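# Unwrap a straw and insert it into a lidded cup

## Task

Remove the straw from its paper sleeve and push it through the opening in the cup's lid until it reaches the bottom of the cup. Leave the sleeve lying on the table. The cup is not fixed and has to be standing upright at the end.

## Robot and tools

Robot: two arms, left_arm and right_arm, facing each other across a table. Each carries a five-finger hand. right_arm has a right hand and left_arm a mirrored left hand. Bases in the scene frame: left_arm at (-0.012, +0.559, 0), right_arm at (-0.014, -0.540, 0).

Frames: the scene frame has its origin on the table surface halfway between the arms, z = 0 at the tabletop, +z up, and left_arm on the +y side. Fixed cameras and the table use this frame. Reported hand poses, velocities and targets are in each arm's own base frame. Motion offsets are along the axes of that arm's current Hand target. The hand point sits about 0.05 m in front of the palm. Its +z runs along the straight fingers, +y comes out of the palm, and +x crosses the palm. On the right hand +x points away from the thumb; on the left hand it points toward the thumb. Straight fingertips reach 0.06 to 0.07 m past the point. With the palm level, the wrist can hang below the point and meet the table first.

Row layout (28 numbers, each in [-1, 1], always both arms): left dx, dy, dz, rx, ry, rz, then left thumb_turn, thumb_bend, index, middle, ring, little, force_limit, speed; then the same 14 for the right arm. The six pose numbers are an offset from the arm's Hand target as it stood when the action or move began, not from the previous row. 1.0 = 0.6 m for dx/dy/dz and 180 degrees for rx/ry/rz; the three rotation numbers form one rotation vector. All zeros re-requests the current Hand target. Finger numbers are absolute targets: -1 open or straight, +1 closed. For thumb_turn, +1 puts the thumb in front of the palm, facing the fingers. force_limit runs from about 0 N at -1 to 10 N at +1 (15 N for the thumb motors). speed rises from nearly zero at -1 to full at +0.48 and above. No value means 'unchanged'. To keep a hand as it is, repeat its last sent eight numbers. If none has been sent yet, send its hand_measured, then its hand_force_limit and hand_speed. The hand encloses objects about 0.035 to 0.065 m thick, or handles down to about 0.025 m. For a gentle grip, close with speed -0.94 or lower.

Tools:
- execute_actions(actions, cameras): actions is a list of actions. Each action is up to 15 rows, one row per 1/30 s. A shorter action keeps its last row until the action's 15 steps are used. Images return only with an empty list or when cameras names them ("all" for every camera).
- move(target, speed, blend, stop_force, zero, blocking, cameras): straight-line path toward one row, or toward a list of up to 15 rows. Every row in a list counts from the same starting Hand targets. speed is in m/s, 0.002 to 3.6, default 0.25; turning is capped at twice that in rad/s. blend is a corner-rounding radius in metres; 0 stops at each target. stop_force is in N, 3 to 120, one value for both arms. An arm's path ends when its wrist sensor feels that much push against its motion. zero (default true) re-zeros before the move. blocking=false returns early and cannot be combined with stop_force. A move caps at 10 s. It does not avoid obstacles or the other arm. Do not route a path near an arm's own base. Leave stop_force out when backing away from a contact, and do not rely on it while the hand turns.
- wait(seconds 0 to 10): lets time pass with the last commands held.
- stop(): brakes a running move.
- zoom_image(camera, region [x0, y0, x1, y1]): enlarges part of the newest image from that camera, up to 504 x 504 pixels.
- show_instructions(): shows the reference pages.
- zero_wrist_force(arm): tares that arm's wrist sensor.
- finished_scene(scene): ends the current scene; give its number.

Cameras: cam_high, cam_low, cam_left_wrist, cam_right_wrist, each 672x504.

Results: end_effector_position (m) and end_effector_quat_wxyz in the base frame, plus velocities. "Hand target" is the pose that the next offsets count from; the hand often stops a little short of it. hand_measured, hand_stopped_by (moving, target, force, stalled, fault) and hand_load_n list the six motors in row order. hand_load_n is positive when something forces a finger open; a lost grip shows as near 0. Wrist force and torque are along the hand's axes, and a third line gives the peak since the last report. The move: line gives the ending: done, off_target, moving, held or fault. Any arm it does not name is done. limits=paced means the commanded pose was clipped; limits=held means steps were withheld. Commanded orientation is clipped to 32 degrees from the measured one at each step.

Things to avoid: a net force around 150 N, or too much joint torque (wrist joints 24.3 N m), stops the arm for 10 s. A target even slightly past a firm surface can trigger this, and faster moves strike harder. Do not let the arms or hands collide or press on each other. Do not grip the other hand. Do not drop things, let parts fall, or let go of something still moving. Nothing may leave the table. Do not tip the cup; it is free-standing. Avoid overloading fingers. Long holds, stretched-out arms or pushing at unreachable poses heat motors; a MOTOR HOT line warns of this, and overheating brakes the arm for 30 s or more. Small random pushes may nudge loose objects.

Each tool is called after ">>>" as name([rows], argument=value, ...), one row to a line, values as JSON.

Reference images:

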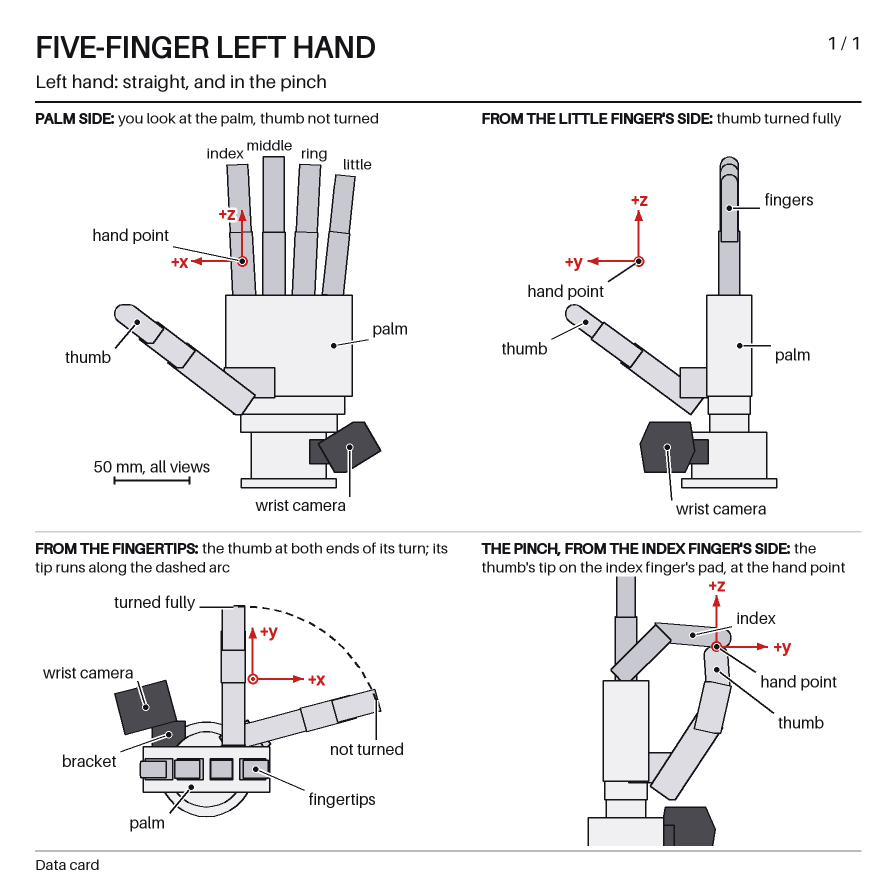

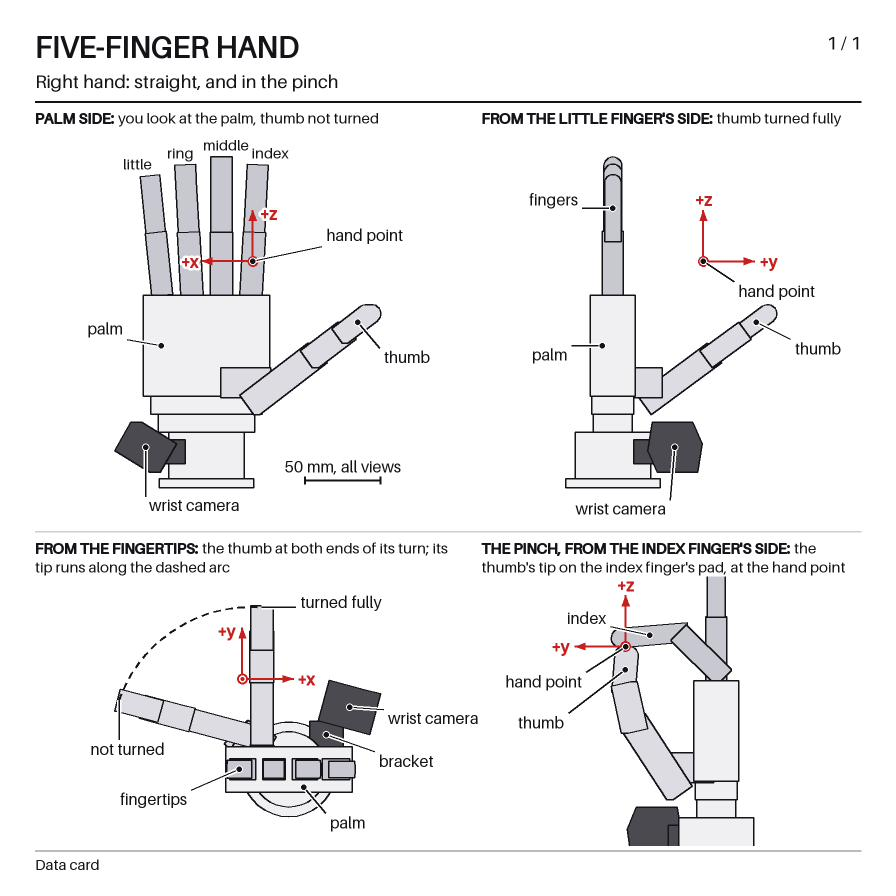

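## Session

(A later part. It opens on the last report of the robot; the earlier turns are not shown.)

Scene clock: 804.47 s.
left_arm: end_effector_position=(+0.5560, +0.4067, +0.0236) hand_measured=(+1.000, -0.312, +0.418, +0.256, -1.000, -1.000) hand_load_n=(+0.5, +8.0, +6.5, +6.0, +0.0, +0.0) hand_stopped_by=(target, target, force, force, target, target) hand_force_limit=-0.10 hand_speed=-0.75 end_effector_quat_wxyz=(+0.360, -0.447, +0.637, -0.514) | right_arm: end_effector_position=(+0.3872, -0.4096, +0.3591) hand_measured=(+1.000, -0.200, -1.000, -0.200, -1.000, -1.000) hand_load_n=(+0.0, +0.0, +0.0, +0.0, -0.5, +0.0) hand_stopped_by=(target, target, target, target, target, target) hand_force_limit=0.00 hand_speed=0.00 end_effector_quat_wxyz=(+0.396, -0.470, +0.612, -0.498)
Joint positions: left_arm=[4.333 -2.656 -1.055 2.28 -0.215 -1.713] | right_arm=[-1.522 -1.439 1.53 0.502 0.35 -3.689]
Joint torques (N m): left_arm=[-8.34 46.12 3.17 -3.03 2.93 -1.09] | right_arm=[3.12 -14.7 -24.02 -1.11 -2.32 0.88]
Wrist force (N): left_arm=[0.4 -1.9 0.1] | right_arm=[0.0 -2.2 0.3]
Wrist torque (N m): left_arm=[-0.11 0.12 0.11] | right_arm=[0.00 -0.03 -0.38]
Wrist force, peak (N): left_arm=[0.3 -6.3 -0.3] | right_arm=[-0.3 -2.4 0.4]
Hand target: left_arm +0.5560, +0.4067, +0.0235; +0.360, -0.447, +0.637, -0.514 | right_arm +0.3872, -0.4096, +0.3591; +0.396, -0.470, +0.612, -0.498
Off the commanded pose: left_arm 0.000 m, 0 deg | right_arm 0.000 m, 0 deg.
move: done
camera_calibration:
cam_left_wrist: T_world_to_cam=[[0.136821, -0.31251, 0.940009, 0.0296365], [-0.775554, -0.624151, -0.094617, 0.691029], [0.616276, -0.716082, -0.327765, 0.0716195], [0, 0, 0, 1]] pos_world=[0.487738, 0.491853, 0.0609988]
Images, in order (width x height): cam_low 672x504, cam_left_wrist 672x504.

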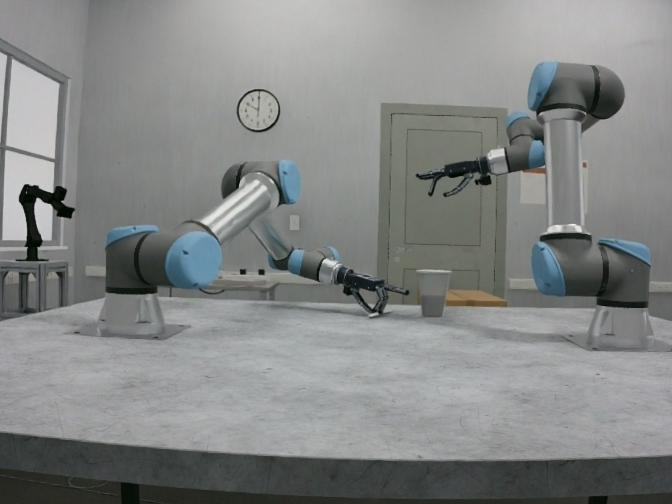

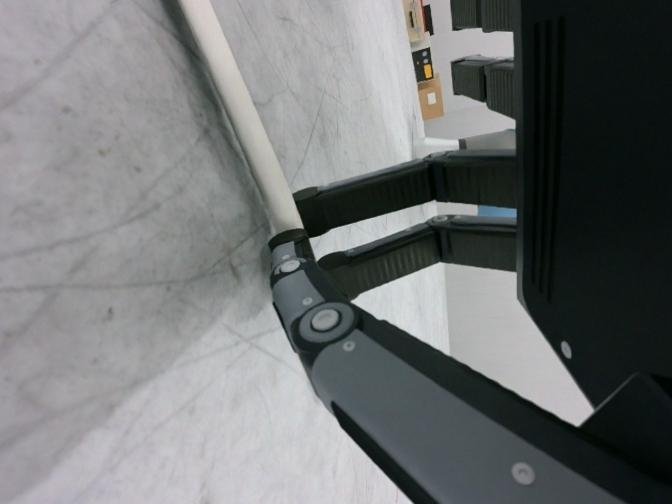

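>>> move(target=[0.2295, -0.4772, -0.1308, 0, -0.1087, -0.0231, 1, -0.31, 0.6, 0.6, -1, -1, -0.1, -0.75, -0.1515, -0.1497, 0.3388, -0.0015, -0.09, -0.0175, 1, -0.2, -1, -0.2, -1, -1, 0, 0], speed=0.2, cameras=["all"])

>>> zoom_image(camera="cam_right_wrist", region=[200, 0, 672, 504])

>>> zoom_image(camera="cam_high", region=[240, 60, 440, 200])

Scene clock: 868.70 s.
left_arm: end_effector_position=(+0.4938, +0.2829, +0.3199) hand_measured=(+1.000, -0.312, +0.418, +0.256, -1.000, -1.000) hand_load_n=(+0.5, +7.5, +6.5, +6.0, +0.0, +0.0) hand_stopped_by=(target, target, force, force, target, target) hand_force_limit=-0.10 hand_speed=-0.75 end_effector_quat_wxyz=(-0.444, +0.550, -0.550, +0.444) | right_arm: end_effector_position=(+0.6194, -0.3756, +0.4097) hand_measured=(+1.000, -0.200, -1.000, -0.200, -1.000, -1.000) hand_load_n=(+0.0, +0.0, +0.0, +0.0, +0.0, +0.0) hand_stopped_by=(target, target, target, target, target, target) hand_force_limit=0.00 hand_speed=0.00 end_effector_quat_wxyz=(-0.463, +0.553, -0.539, +0.436)
Joint positions: left_arm=[4.349 -1.693 -1.622 2.768 -0.419 -2.634] | right_arm=[-1.06 -1.06 0.869 0.6 0.503 -3.487]
Joint torques (N m): left_arm=[7.41 28.5 30 0.28 2.63 -0.13] | right_arm=[-0.01 -45.31 -23.59 -2.34 -2.21 1.52]
Wrist force (N): left_arm=[0.1 -1.7 0.0] | right_arm=[-0.4 -2.1 0.3]
Wrist torque (N m): left_arm=[-0.09 0.16 0.06] | right_arm=[0.01 0.02 -0.41]
Wrist force, peak (N): left_arm=[1.0 -3.7 -0.5] | right_arm=[-0.6 -2.6 1.4]
Hand target: left_arm +0.4938, +0.2829, +0.3200; -0.444, +0.550, -0.550, +0.444 | right_arm +0.6194, -0.3755, +0.4098; -0.463, +0.553, -0.539, +0.436
Off the commanded pose: left_arm 0.000 m, 0 deg | right_arm 0.000 m, 0 deg.
move: done
camera_calibration:
cam_left_wrist: T_world_to_cam=[[0.23542, -0.248113, 0.93969, -0.345901], [-0.515338, -0.851621, -0.0957519, 0.529845], [0.824017, -0.461716, -0.328351, -0.0559591], [0, 0, 0, 1]] pos_world=[0.400593, 0.339567, 0.357399]
cam_right_wrist: T_world_to_cam=[[-0.13742, -0.282703, -0.949313, 0.375519], [-0.563039, 0.810804, -0.159951, 0.721468], [0.814925, 0.51252, -0.270593, -0.0893824], [0, 0, 0, 1]] pos_world=[0.530659, -0.432999, 0.447699]

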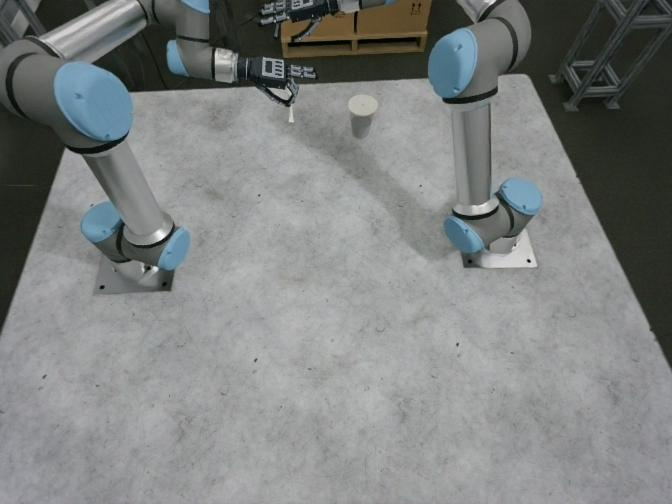

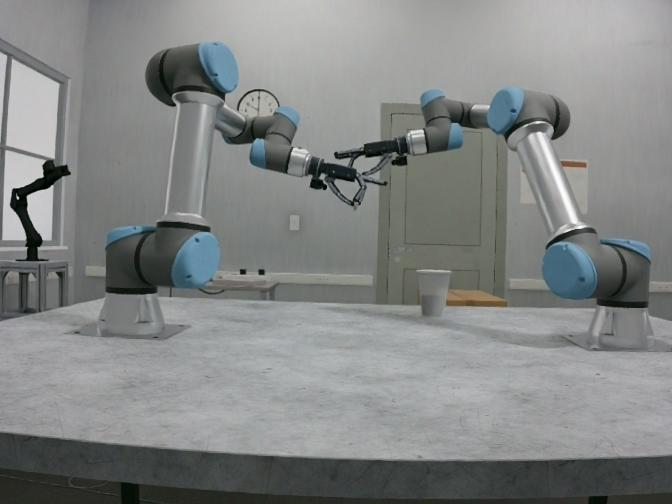

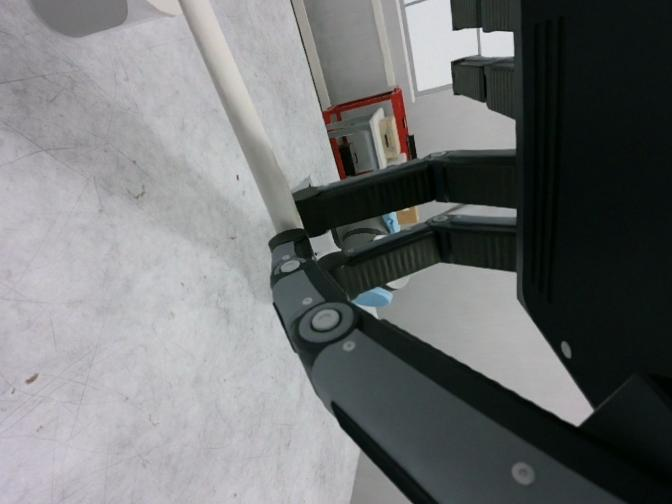

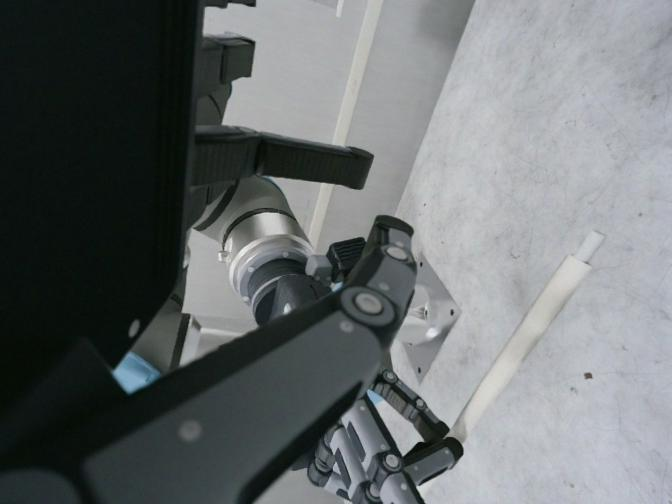

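Scaled by 1.000.

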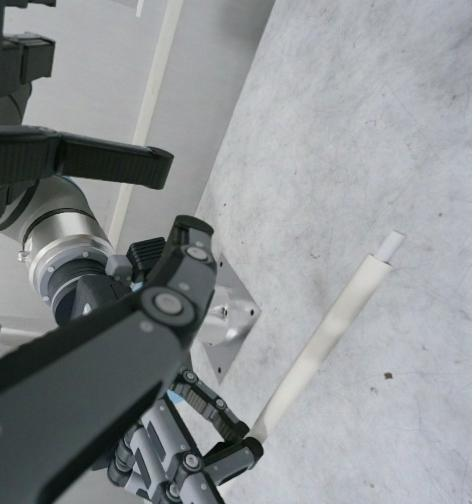

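Scaled by 2.520.

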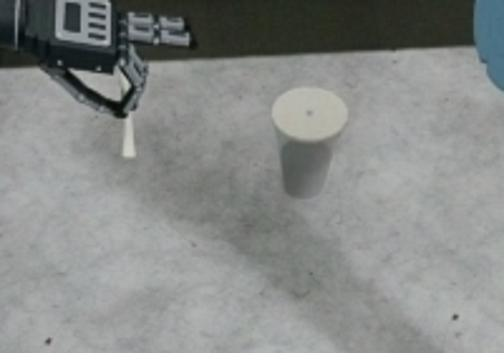

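>>> move(target=[0, 0, 0, 0, 0, 0, 1, -0.31, 0.6, 0.6, -1, -1, -0.1, -0.75, 0.005, 0.0872, 0.0323, 0, 0, 0, 1, -0.2, -1, -0.2, -1, -1, 0, 0], speed=0.15, cameras=["cam_right_wrist", "cam_low"])

>>> zoom_image(camera="cam_right_wrist", region=[320, 140, 572, 392])

>>> zoom_image(camera="cam_low", region=[300, 130, 440, 230])

Scene clock: 901.97 s.
left_arm: end_effector_position=(+0.4938, +0.2829, +0.3200) hand_measured=(+1.000, -0.312, +0.418, +0.256, -1.000, -1.000) hand_load_n=(+0.5, +8.0, +6.5, +6.0, +0.0, +0.0) hand_stopped_by=(target, target, force, force, target, target) hand_force_limit=-0.10 hand_speed=-0.75 end_effector_quat_wxyz=(-0.444, +0.550, -0.550, +0.444) | right_arm: end_effector_position=(+0.6285, -0.3772, +0.3547) hand_measured=(+1.000, -0.200, -1.000, -0.200, -1.000, -1.000) hand_load_n=(+0.0, +0.0, +0.0, +0.0, +0.0, +0.0) hand_stopped_by=(target, target, target, target, target, target) hand_force_limit=0.00 hand_speed=0.00 end_effector_quat_wxyz=(-0.463, +0.553, -0.539, +0.436)
Joint positions: left_arm=[4.349 -1.693 -1.622 2.768 -0.419 -2.634] | right_arm=[-1.047 -1.059 1.008 0.45 0.515 -3.476]
Joint torques (N m): left_arm=[10.84 28.49 29.8 -1.18 -1.5 -1.65] | right_arm=[-7.55 -51.01 -18.61 1.64 -2.16 -0.38]
Wrist force (N): left_arm=[0.5 -1.8 0.1] | right_arm=[-0.3 -2.2 -0.2]
Wrist torque (N m): left_arm=[-0.11 0.12 0.08] | right_arm=[0.02 0.02 -0.49]
Wrist force, peak (N): left_arm=[0.4 -2.1 0.1] | right_arm=[-0.5 -3.4 -0.4]
Hand target: left_arm +0.4938, +0.2829, +0.3200; -0.444, +0.550, -0.550, +0.444 | right_arm +0.6285, -0.3772, +0.3547; -0.463, +0.553, -0.539, +0.436
Off the commanded pose: left_arm 0.000 m, 0 deg | right_arm 0.000 m, 0 deg.
move: done
camera_calibration:
cam_right_wrist: T_world_to_cam=[[-0.137373, -0.282563, -0.949361, 0.324161], [-0.56308, 0.810797, -0.159843, 0.719069], [0.814905, 0.512608, -0.270487, -0.110853], [0, 0, 0, 1]] pos_world=[0.539758, -0.434599, 0.392699]
Images, in order (width x height): cam_low 672x504, cam_right_wrist 672x504.

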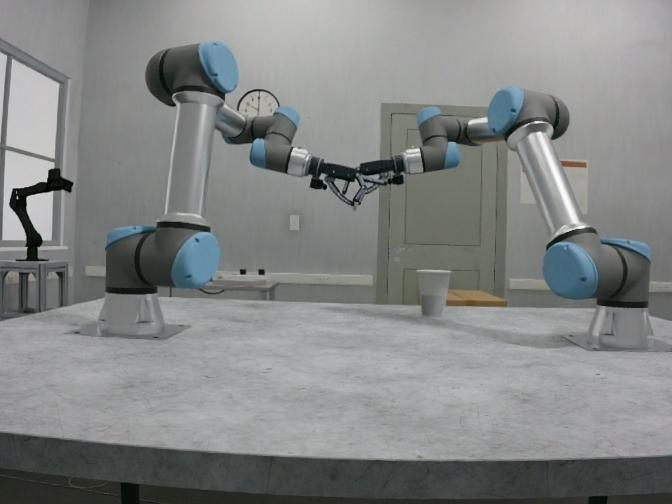

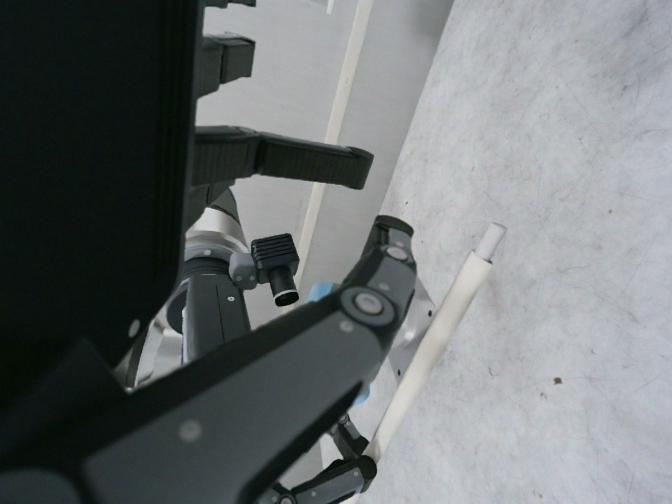

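Scaled by 2.000.

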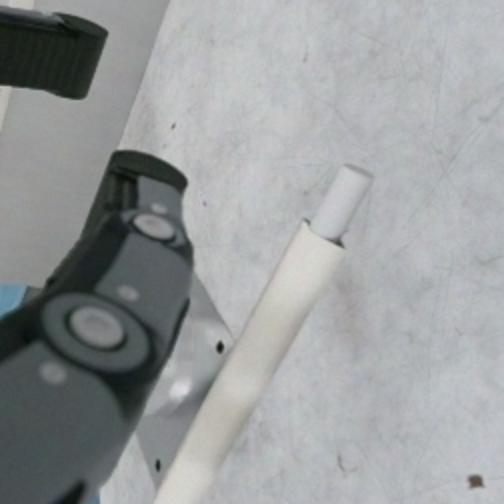

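Scaled by 3.600.

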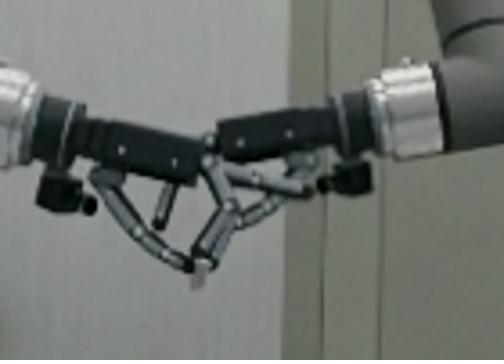

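>>> move(target=[0, 0, 0, 0, 0, 0, 1, -0.31, 0.6, 0.6, -1, -1, -0.1, -0.75, -0.0017, 0.0605, 0.023, 0, 0, 0, 1, -0.2, -1, -0.2, -1, -1, 0, 0], speed=0.1, cameras=["cam_right_wrist", "cam_left_wrist"])

>>> zoom_image(camera="cam_right_wrist", region=[320, 120, 520, 320])

Scene clock: 930.40 s.
left_arm: end_effector_position=(+0.4938, +0.2829, +0.3200) hand_measured=(+1.000, -0.312, +0.418, +0.256, -1.000, -1.000) hand_load_n=(+0.5, +8.0, +6.5, +6.5, +0.0, +0.0) hand_stopped_by=(target, target, force, force, target, target) hand_force_limit=-0.10 hand_speed=-0.75 end_effector_quat_wxyz=(-0.444, +0.550, -0.550, +0.444) | right_arm: end_effector_position=(+0.6351, -0.3753, +0.3164) hand_measured=(+1.000, -0.200, -1.000, -0.200, -1.000, -1.000) hand_load_n=(+0.0, +0.0, +0.0, +0.0, +0.0, +0.0) hand_stopped_by=(target, target, target, target, target, target) hand_force_limit=0.00 hand_speed=0.00 end_effector_quat_wxyz=(-0.463, +0.553, -0.539, +0.436)
Joint positions: left_arm=[4.349 -1.693 -1.622 2.768 -0.419 -2.634] | right_arm=[-1.035 -1.053 1.096 0.349 0.525 -3.467]
Joint torques (N m): left_arm=[11.09 28.65 28.46 -0.65 -1.52 -1.77] | right_arm=[-6.26 -51.39 -25.71 2.6 -1.81 0.99]
Wrist force (N): left_arm=[0.1 -1.5 0.3] | right_arm=[-0.3 -2.5 0.2]
Wrist torque (N m): left_arm=[-0.07 0.18 0.05] | right_arm=[-0.04 0.01 -0.48]
Wrist force, peak (N): left_arm=[0.0 -2.1 0.0] | right_arm=[-0.6 -2.9 -0.1]
Hand target: left_arm +0.4938, +0.2829, +0.3200; -0.444, +0.550, -0.550, +0.444 | right_arm +0.6350, -0.3753, +0.3165; -0.463, +0.553, -0.539, +0.436
Off the commanded pose: left_arm 0.000 m, 0 deg | right_arm 0.000 m, 0 deg.
move: done
camera_calibration:
cam_left_wrist: T_world_to_cam=[[0.235467, -0.248083, 0.939686, -0.345999], [-0.515256, -0.851673, -0.095734, 0.529781], [0.824055, -0.461637, -0.328367, -0.0558806], [0, 0, 0, 1]] pos_world=[0.400493, 0.339567, 0.357499]
cam_right_wrist: T_world_to_cam=[[-0.137458, -0.282488, -0.949371, 0.289231], [-0.562999, 0.810869, -0.159761, 0.715065], [0.814946, 0.512535, -0.270501, -0.127641], [0, 0, 0, 1]] pos_world=[0.546359, -0.432699, 0.354299]
Images, in order (width x height): cam_left_wrist 672x504, cam_right_wrist 672x504.

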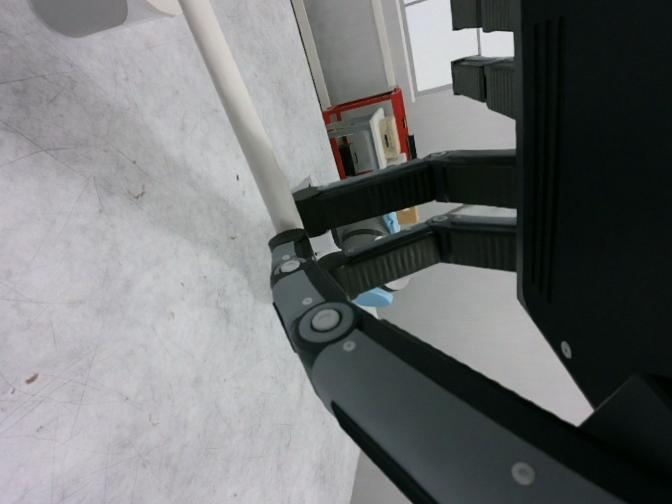

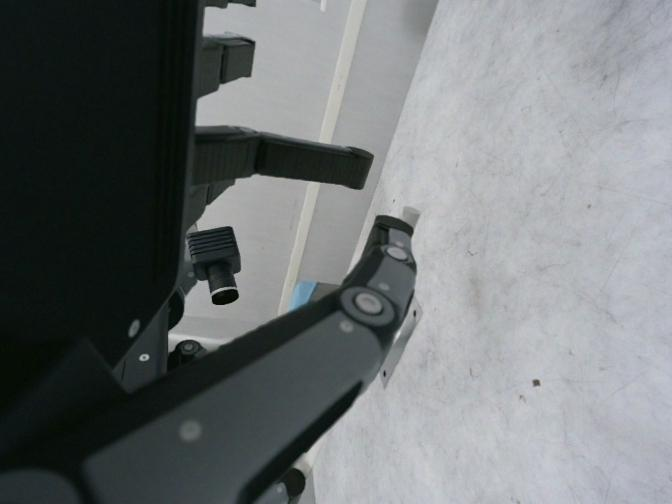

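Scaled by 2.520.

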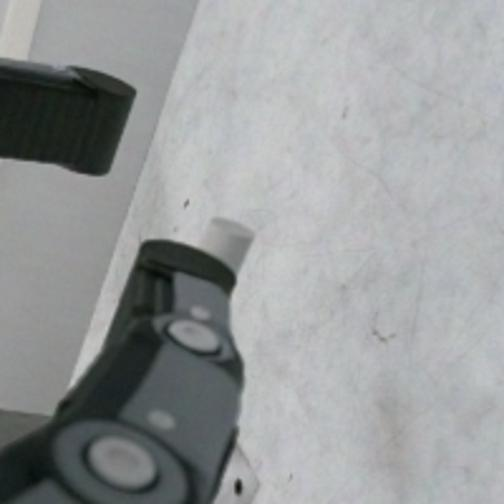

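>>> move([
  [0, 0, 0, 0, 0, 0, 1, -0.31, 0.6, 0.6, -1, -1, -0.1, -0.75, -0.0012, 0.0127, 0.005, 0, 0, 0, 1, -0.2, -1, -0.2, -1, -1, 0, 0],
  [0, 0, 0, 0, 0, 0, 1, -0.31, 0.6, 0.6, -1, -1, -0.1, -0.75, -0.0012, 0.0127, 0.005, 0, 0, 0, 1, -0.2, -1, 0.6, -1, -1, -0.4, -0.75],
], speed=0.05, cameras=["cam_right_wrist", "cam_left_wrist", "cam_low"])

>>> zoom_image(camera="cam_right_wrist", region=[320, 120, 520, 320])

>>> zoom_image(camera="cam_low", region=[310, 150, 430, 230])

Scene clock: 941.93 s.
left_arm: end_effector_position=(+0.4938, +0.2829, +0.3200) hand_measured=(+1.000, -0.312, +0.418, +0.258, -1.000, -1.000) hand_load_n=(+0.0, +6.0, +7.5, +0.0, +0.0, +0.0) hand_stopped_by=(target, target, force, force, target, target) hand_force_limit=-0.10 hand_speed=-0.75 end_effector_quat_wxyz=(-0.444, +0.550, -0.550, +0.444) | right_arm: end_effector_position=(+0.6365, -0.3744, +0.3084) hand_measured=(+1.000, -0.200, -1.000, +0.258, -1.000, -1.000) hand_load_n=(+0.0, +1.0, +0.0, +8.0, -0.5, +0.0) hand_stopped_by=(target, target, target, force, target, target) hand_force_limit=-0.40 hand_speed=-0.75 end_effector_quat_wxyz=(-0.463, +0.553, -0.539, +0.436)
Joint positions: left_arm=[4.349 -1.693 -1.622 2.768 -0.419 -2.634] | right_arm=[-1.033 -1.051 1.114 0.327 0.528 -3.465]
Joint torques (N m): left_arm=[10.26 27.46 27.82 -0.07 -1.5 -1.91] | right_arm=[-5.89 -46.34 -26.84 2.36 -2.03 0.33]
Wrist force (N): left_arm=[0.2 -1.7 0.1] | right_arm=[-0.4 -2.2 0.0]
Wrist torque (N m): left_arm=[-0.07 0.16 0.06] | right_arm=[0.01 0.03 -0.49]
Wrist force, peak (N): left_arm=[0.0 -2.1 0.0] | right_arm=[-0.2 -2.5 0.0]
Hand target: left_arm +0.4938, +0.2829, +0.3200; -0.444, +0.550, -0.550, +0.444 | right_arm +0.6365, -0.3744, +0.3084; -0.463, +0.553, -0.539, +0.436
Off the commanded pose: left_arm 0.000 m, 0 deg | right_arm 0.000 m, 0 deg.
move: done
camera_calibration:
cam_left_wrist: T_world_to_cam=[[0.235467, -0.248083, 0.939686, -0.345999], [-0.515256, -0.851673, -0.095734, 0.529781], [0.824055, -0.461637, -0.328367, -0.0558806], [0, 0, 0, 1]] pos_world=[0.400493, 0.339567, 0.357499]
cam_right_wrist: T_world_to_cam=[[-0.137319, -0.28264, -0.949346, 0.282027], [-0.563092, 0.81077, -0.159934, 0.713929], [0.814905, 0.512608, -0.270487, -0.131331], [0, 0, 0, 1]] pos_world=[0.547758, -0.431798, 0.346399]
Images, in order (width x height): cam_low 672x504, cam_left_wrist 672x504, cam_right_wrist 672x504.

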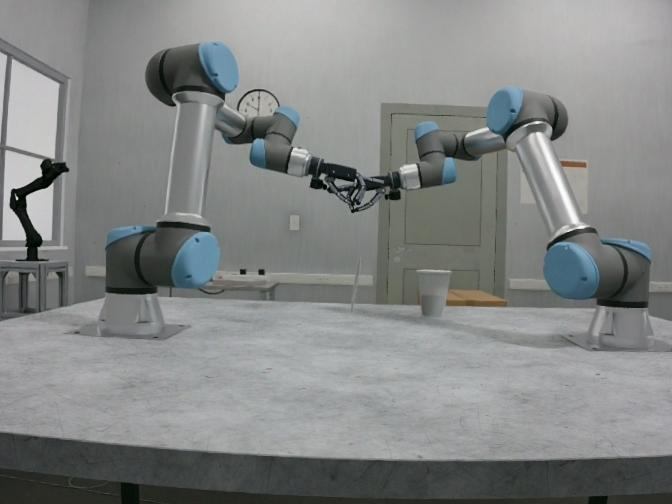

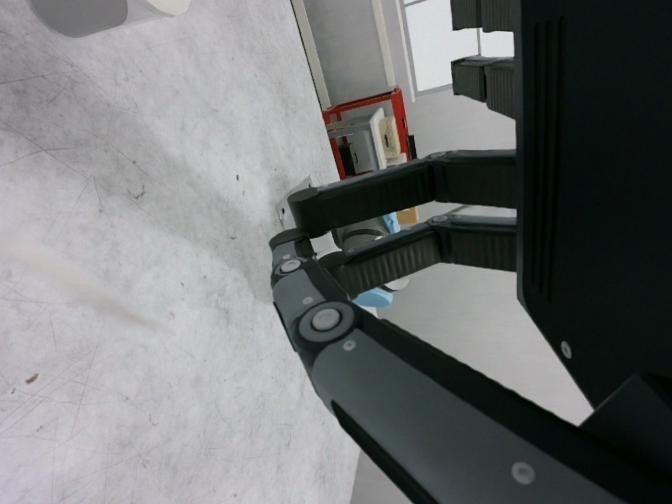

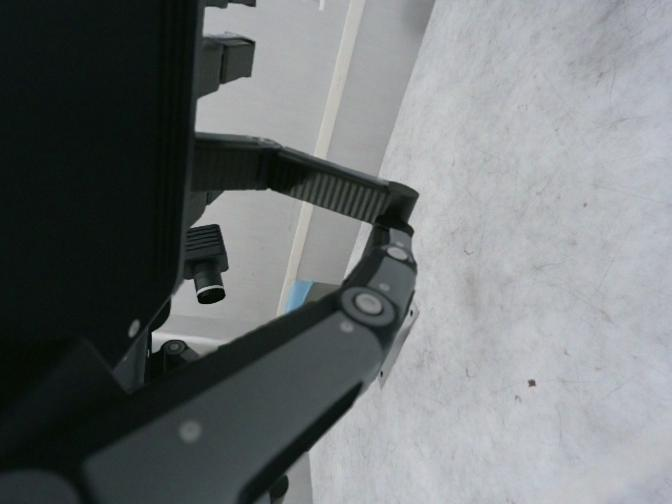

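Scaled by 2.520.

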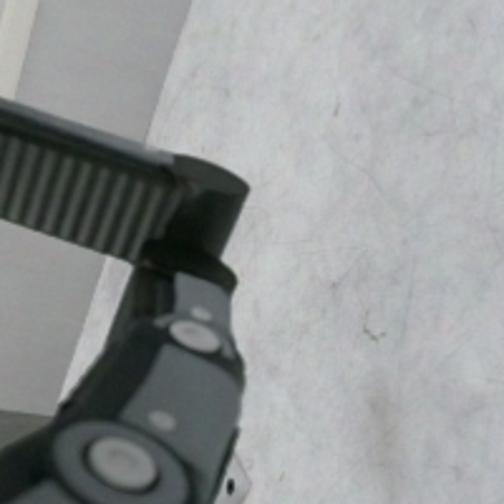

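Scaled by 4.200.

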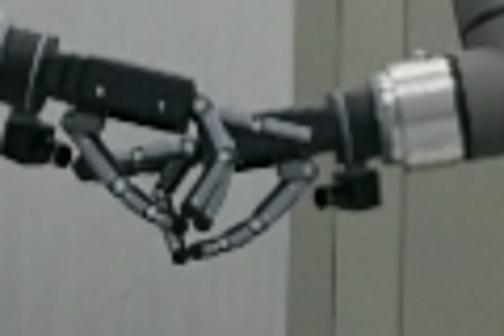

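>>> wait(seconds=0.3, cameras=["all"])

Scene clock: 949.70 s.
left_arm: end_effector_position=(+0.4938, +0.2829, +0.3200) hand_measured=(+1.000, -0.312, +0.418, +0.258, -1.000, -1.000) hand_load_n=(+0.5, +6.5, +7.5, +0.0, -0.5, +0.0) hand_stopped_by=(target, target, force, force, target, target) hand_force_limit=-0.10 hand_speed=-0.75 end_effector_quat_wxyz=(-0.444, +0.550, -0.550, +0.444) | right_arm: end_effector_position=(+0.6365, -0.3744, +0.3084) hand_measured=(+1.000, -0.200, -1.000, +0.258, -1.000, -1.000) hand_load_n=(+0.0, +1.0, +0.0, +8.0, +0.0, +0.0) hand_stopped_by=(target, target, target, force, target, target) hand_force_limit=-0.40 hand_speed=-0.75 end_effector_quat_wxyz=(-0.463, +0.553, -0.539, +0.436)
Joint positions: left_arm=[4.349 -1.693 -1.622 2.768 -0.419 -2.634] | right_arm=[-1.033 -1.051 1.114 0.327 0.528 -3.465]
Joint torques (N m): left_arm=[8.45 26.64 27.52 0.57 -1.41 -1.6] | right_arm=[-4.97 -50.68 -26.63 2.29 -1.95 -0.05]
Wrist force (N): left_arm=[0.3 -1.8 0.1] | right_arm=[-0.4 -2.2 0.0]
Wrist torque (N m): left_arm=[-0.09 0.14 0.07] | right_arm=[0.02 0.03 -0.48]
Wrist force, peak (N): left_arm=[-0.1 -2.4 0.0] | right_arm=[-0.3 -2.4 0.0]
Hand target: left_arm +0.4938, +0.2829, +0.3200; -0.444, +0.550, -0.550, +0.444 | right_arm +0.6365, -0.3744, +0.3084; -0.463, +0.553, -0.539, +0.436
Off the commanded pose: left_arm 0.000 m, 0 deg | right_arm 0.000 m, 0 deg.
wait: 0.30 s; at rest from the start
camera_calibration:
cam_left_wrist: T_world_to_cam=[[0.235467, -0.248083, 0.939686, -0.345999], [-0.515256, -0.851673, -0.095734, 0.529781], [0.824055, -0.461637, -0.328367, -0.0558806], [0, 0, 0, 1]] pos_world=[0.400493, 0.339567, 0.357499]
cam_right_wrist: T_world_to_cam=[[-0.137273, -0.282753, -0.949319, 0.281944], [-0.563042, 0.810778, -0.160071, 0.713952], [0.814947, 0.512534, -0.2705, -0.131382], [0, 0, 0, 1]] pos_world=[0.547758, -0.431798, 0.346399]

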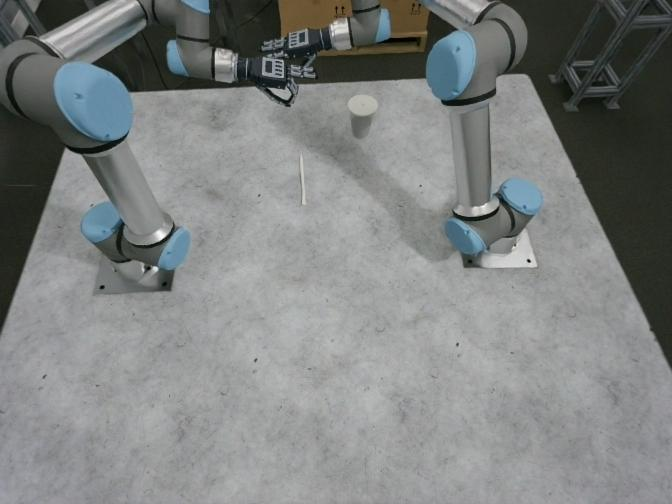

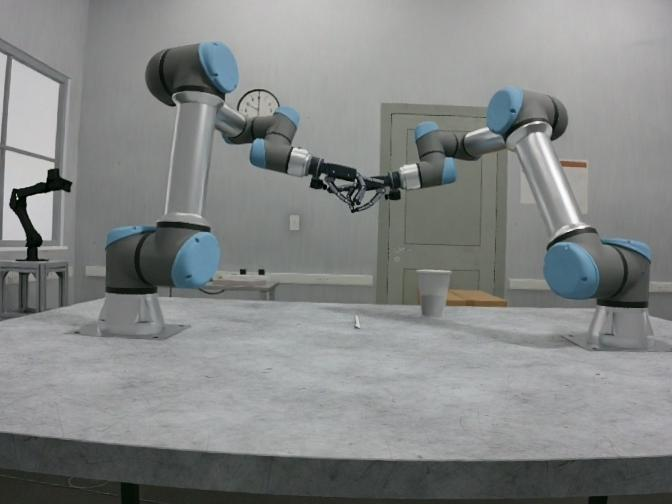

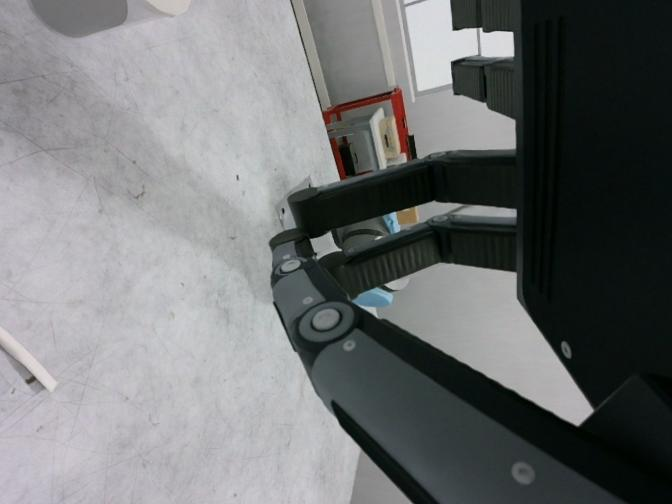

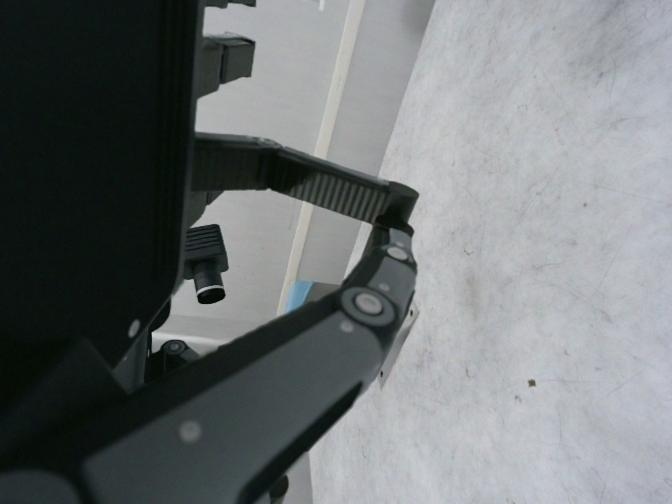

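>>> zoom_image(camera="cam_high", region=[270, 140, 340, 215])

>>> zoom_image(camera="cam_low", region=[330, 300, 390, 340])

>>> zoom_image(camera="cam_left_wrist", region=[0, 310, 80, 410])

Scaled by 6.720.

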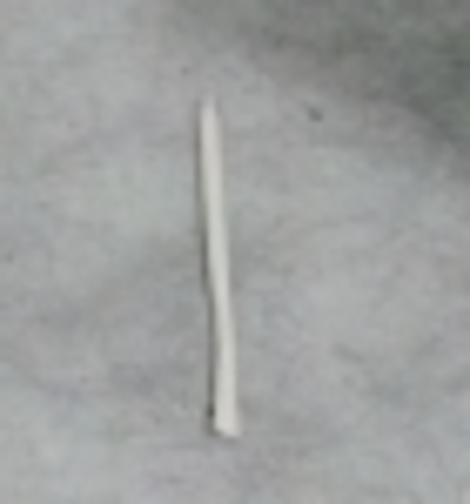

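Scaled by 8.400.

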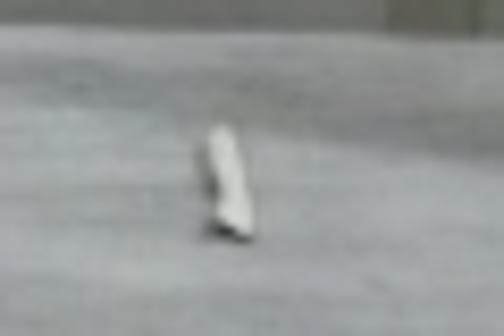

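Scaled by 5.040.

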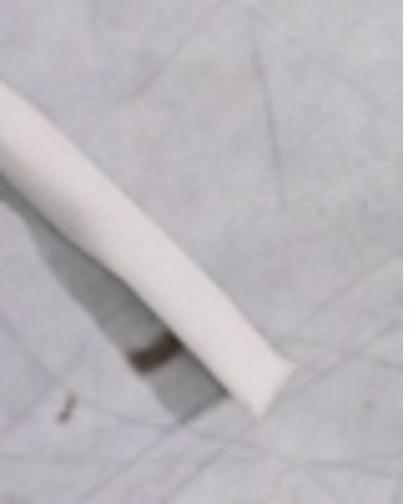

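>>> move(target=[0.0632, 0.3967, 0.0965, 0, 0, 0, 1, -0.31, 0.1, 0.1, -1, -1, -0.2, 0, -0.0617, 0.2618, 0.043, 0, 0, 0, 1, -0.15, -1, -0.2, -1, -1, -0.4, 0], speed=0.25, cameras=["all"])

>>> zoom_image(camera="cam_left_wrist", region=[0, 50, 400, 450])

>>> zoom_image(camera="cam_right_wrist", region=[320, 100, 672, 452])

Scene clock: 1038.97 s.
left_arm: end_effector_position=(+0.5001, +0.2451, +0.0751) hand_measured=(+1.000, -0.310, +0.100, +0.100, -1.000, -1.000) hand_load_n=(+0.0, +0.0, +0.0, +0.0, +0.0, +0.0) hand_stopped_by=(target, target, target, target, target, target) hand_force_limit=-0.20 hand_speed=0.00 end_effector_quat_wxyz=(-0.444, +0.550, -0.550, +0.444) | right_arm: end_effector_position=(+0.6302, -0.3348, +0.1499) hand_measured=(+1.000, -0.150, -1.000, -0.200, -1.000, -1.000) hand_load_n=(+0.0, +0.0, +0.0, +0.0, +0.0, +0.0) hand_stopped_by=(target, target, target, target, target, target) hand_force_limit=-0.40 hand_speed=0.00 end_effector_quat_wxyz=(-0.463, +0.553, -0.539, +0.436)
Joint positions: left_arm=[4.295 -1.911 -2.056 3.477 -0.466 -2.696] | right_arm=[-1.004 -1.032 1.503 -0.099 0.554 -3.444]
Joint torques (N m): left_arm=[10.36 18.4 21.66 0.15 2.88 1.81] | right_arm=[-6.63 -49.54 -17.81 1.27 -2.22 -0.57]
Wrist force (N): left_arm=[0.2 -1.9 0.3] | right_arm=[-0.5 -2.2 -0.1]
Wrist torque (N m): left_arm=[-0.09 0.19 0.17] | right_arm=[0.03 0.04 -0.49]
Wrist force, peak (N): left_arm=[-0.1 -4.3 -0.3] | right_arm=[-0.1 -3.8 -0.2]
Hand target: left_arm +0.5000, +0.2452, +0.0751; -0.444, +0.550, -0.550, +0.444 | right_arm +0.6301, -0.3348, +0.1500; -0.463, +0.553, -0.539, +0.436
Off the commanded pose: left_arm 0.000 m, 0 deg | right_arm 0.000 m, 0 deg.
move: done
camera_calibration:
cam_left_wrist: T_world_to_cam=[[0.235482, -0.248012, 0.939701, -0.12676], [-0.515308, -0.851651, -0.0956408, 0.477393], [0.824018, -0.461714, -0.328351, -0.158902], [0, 0, 0, 1]] pos_world=[0.406793, 0.301767, 0.112599]
cam_right_wrist: T_world_to_cam=[[-0.137373, -0.282563, -0.949361, 0.141946], [-0.56308, 0.810797, -0.159843, 0.652912], [0.814905, 0.512608, -0.270487, -0.189369], [0, 0, 0, 1]] pos_world=[0.541458, -0.392199, 0.187899]

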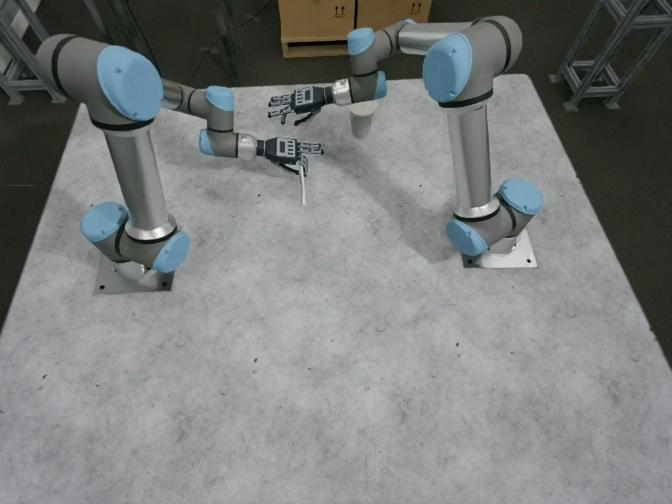

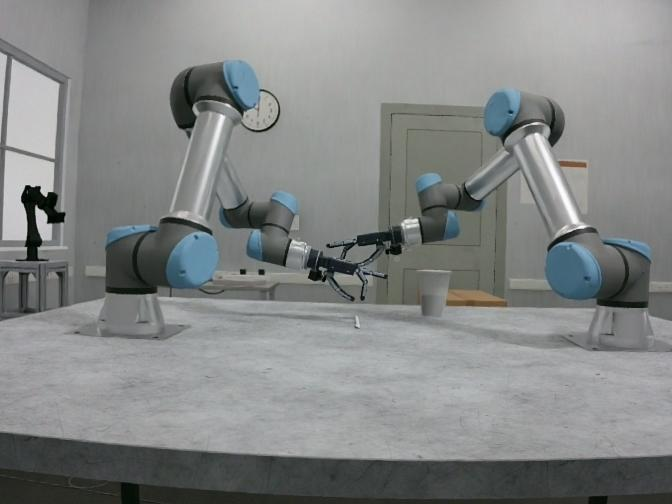

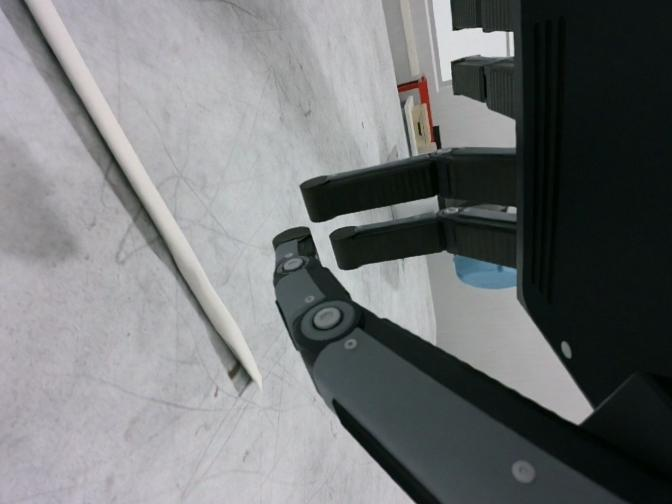

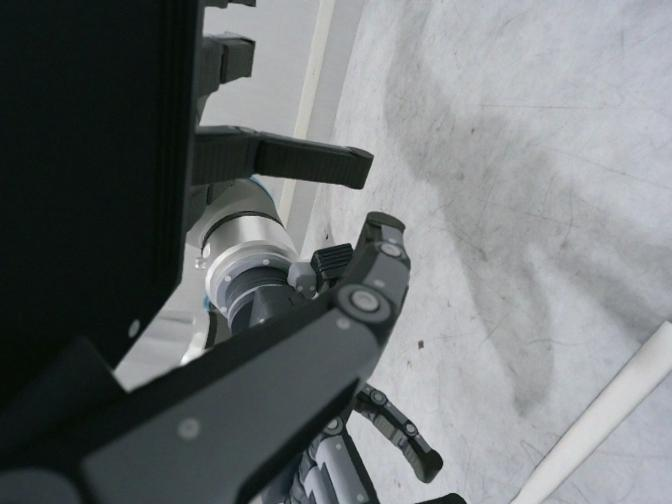

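Scaled by 1.260.

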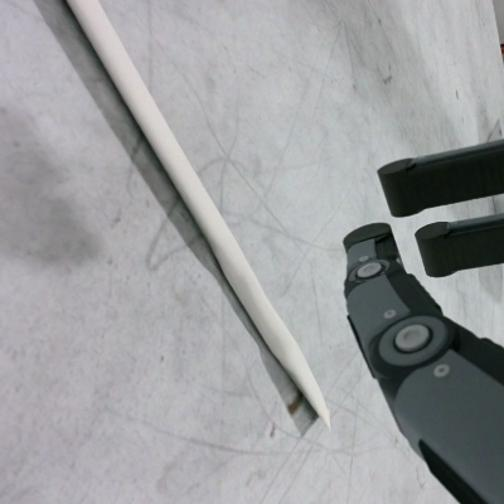

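Scaled by 1.432.

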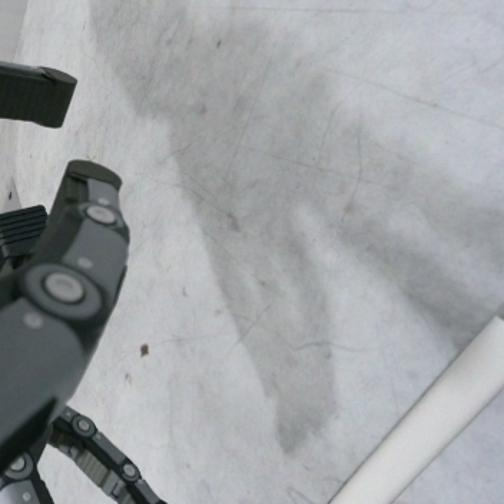

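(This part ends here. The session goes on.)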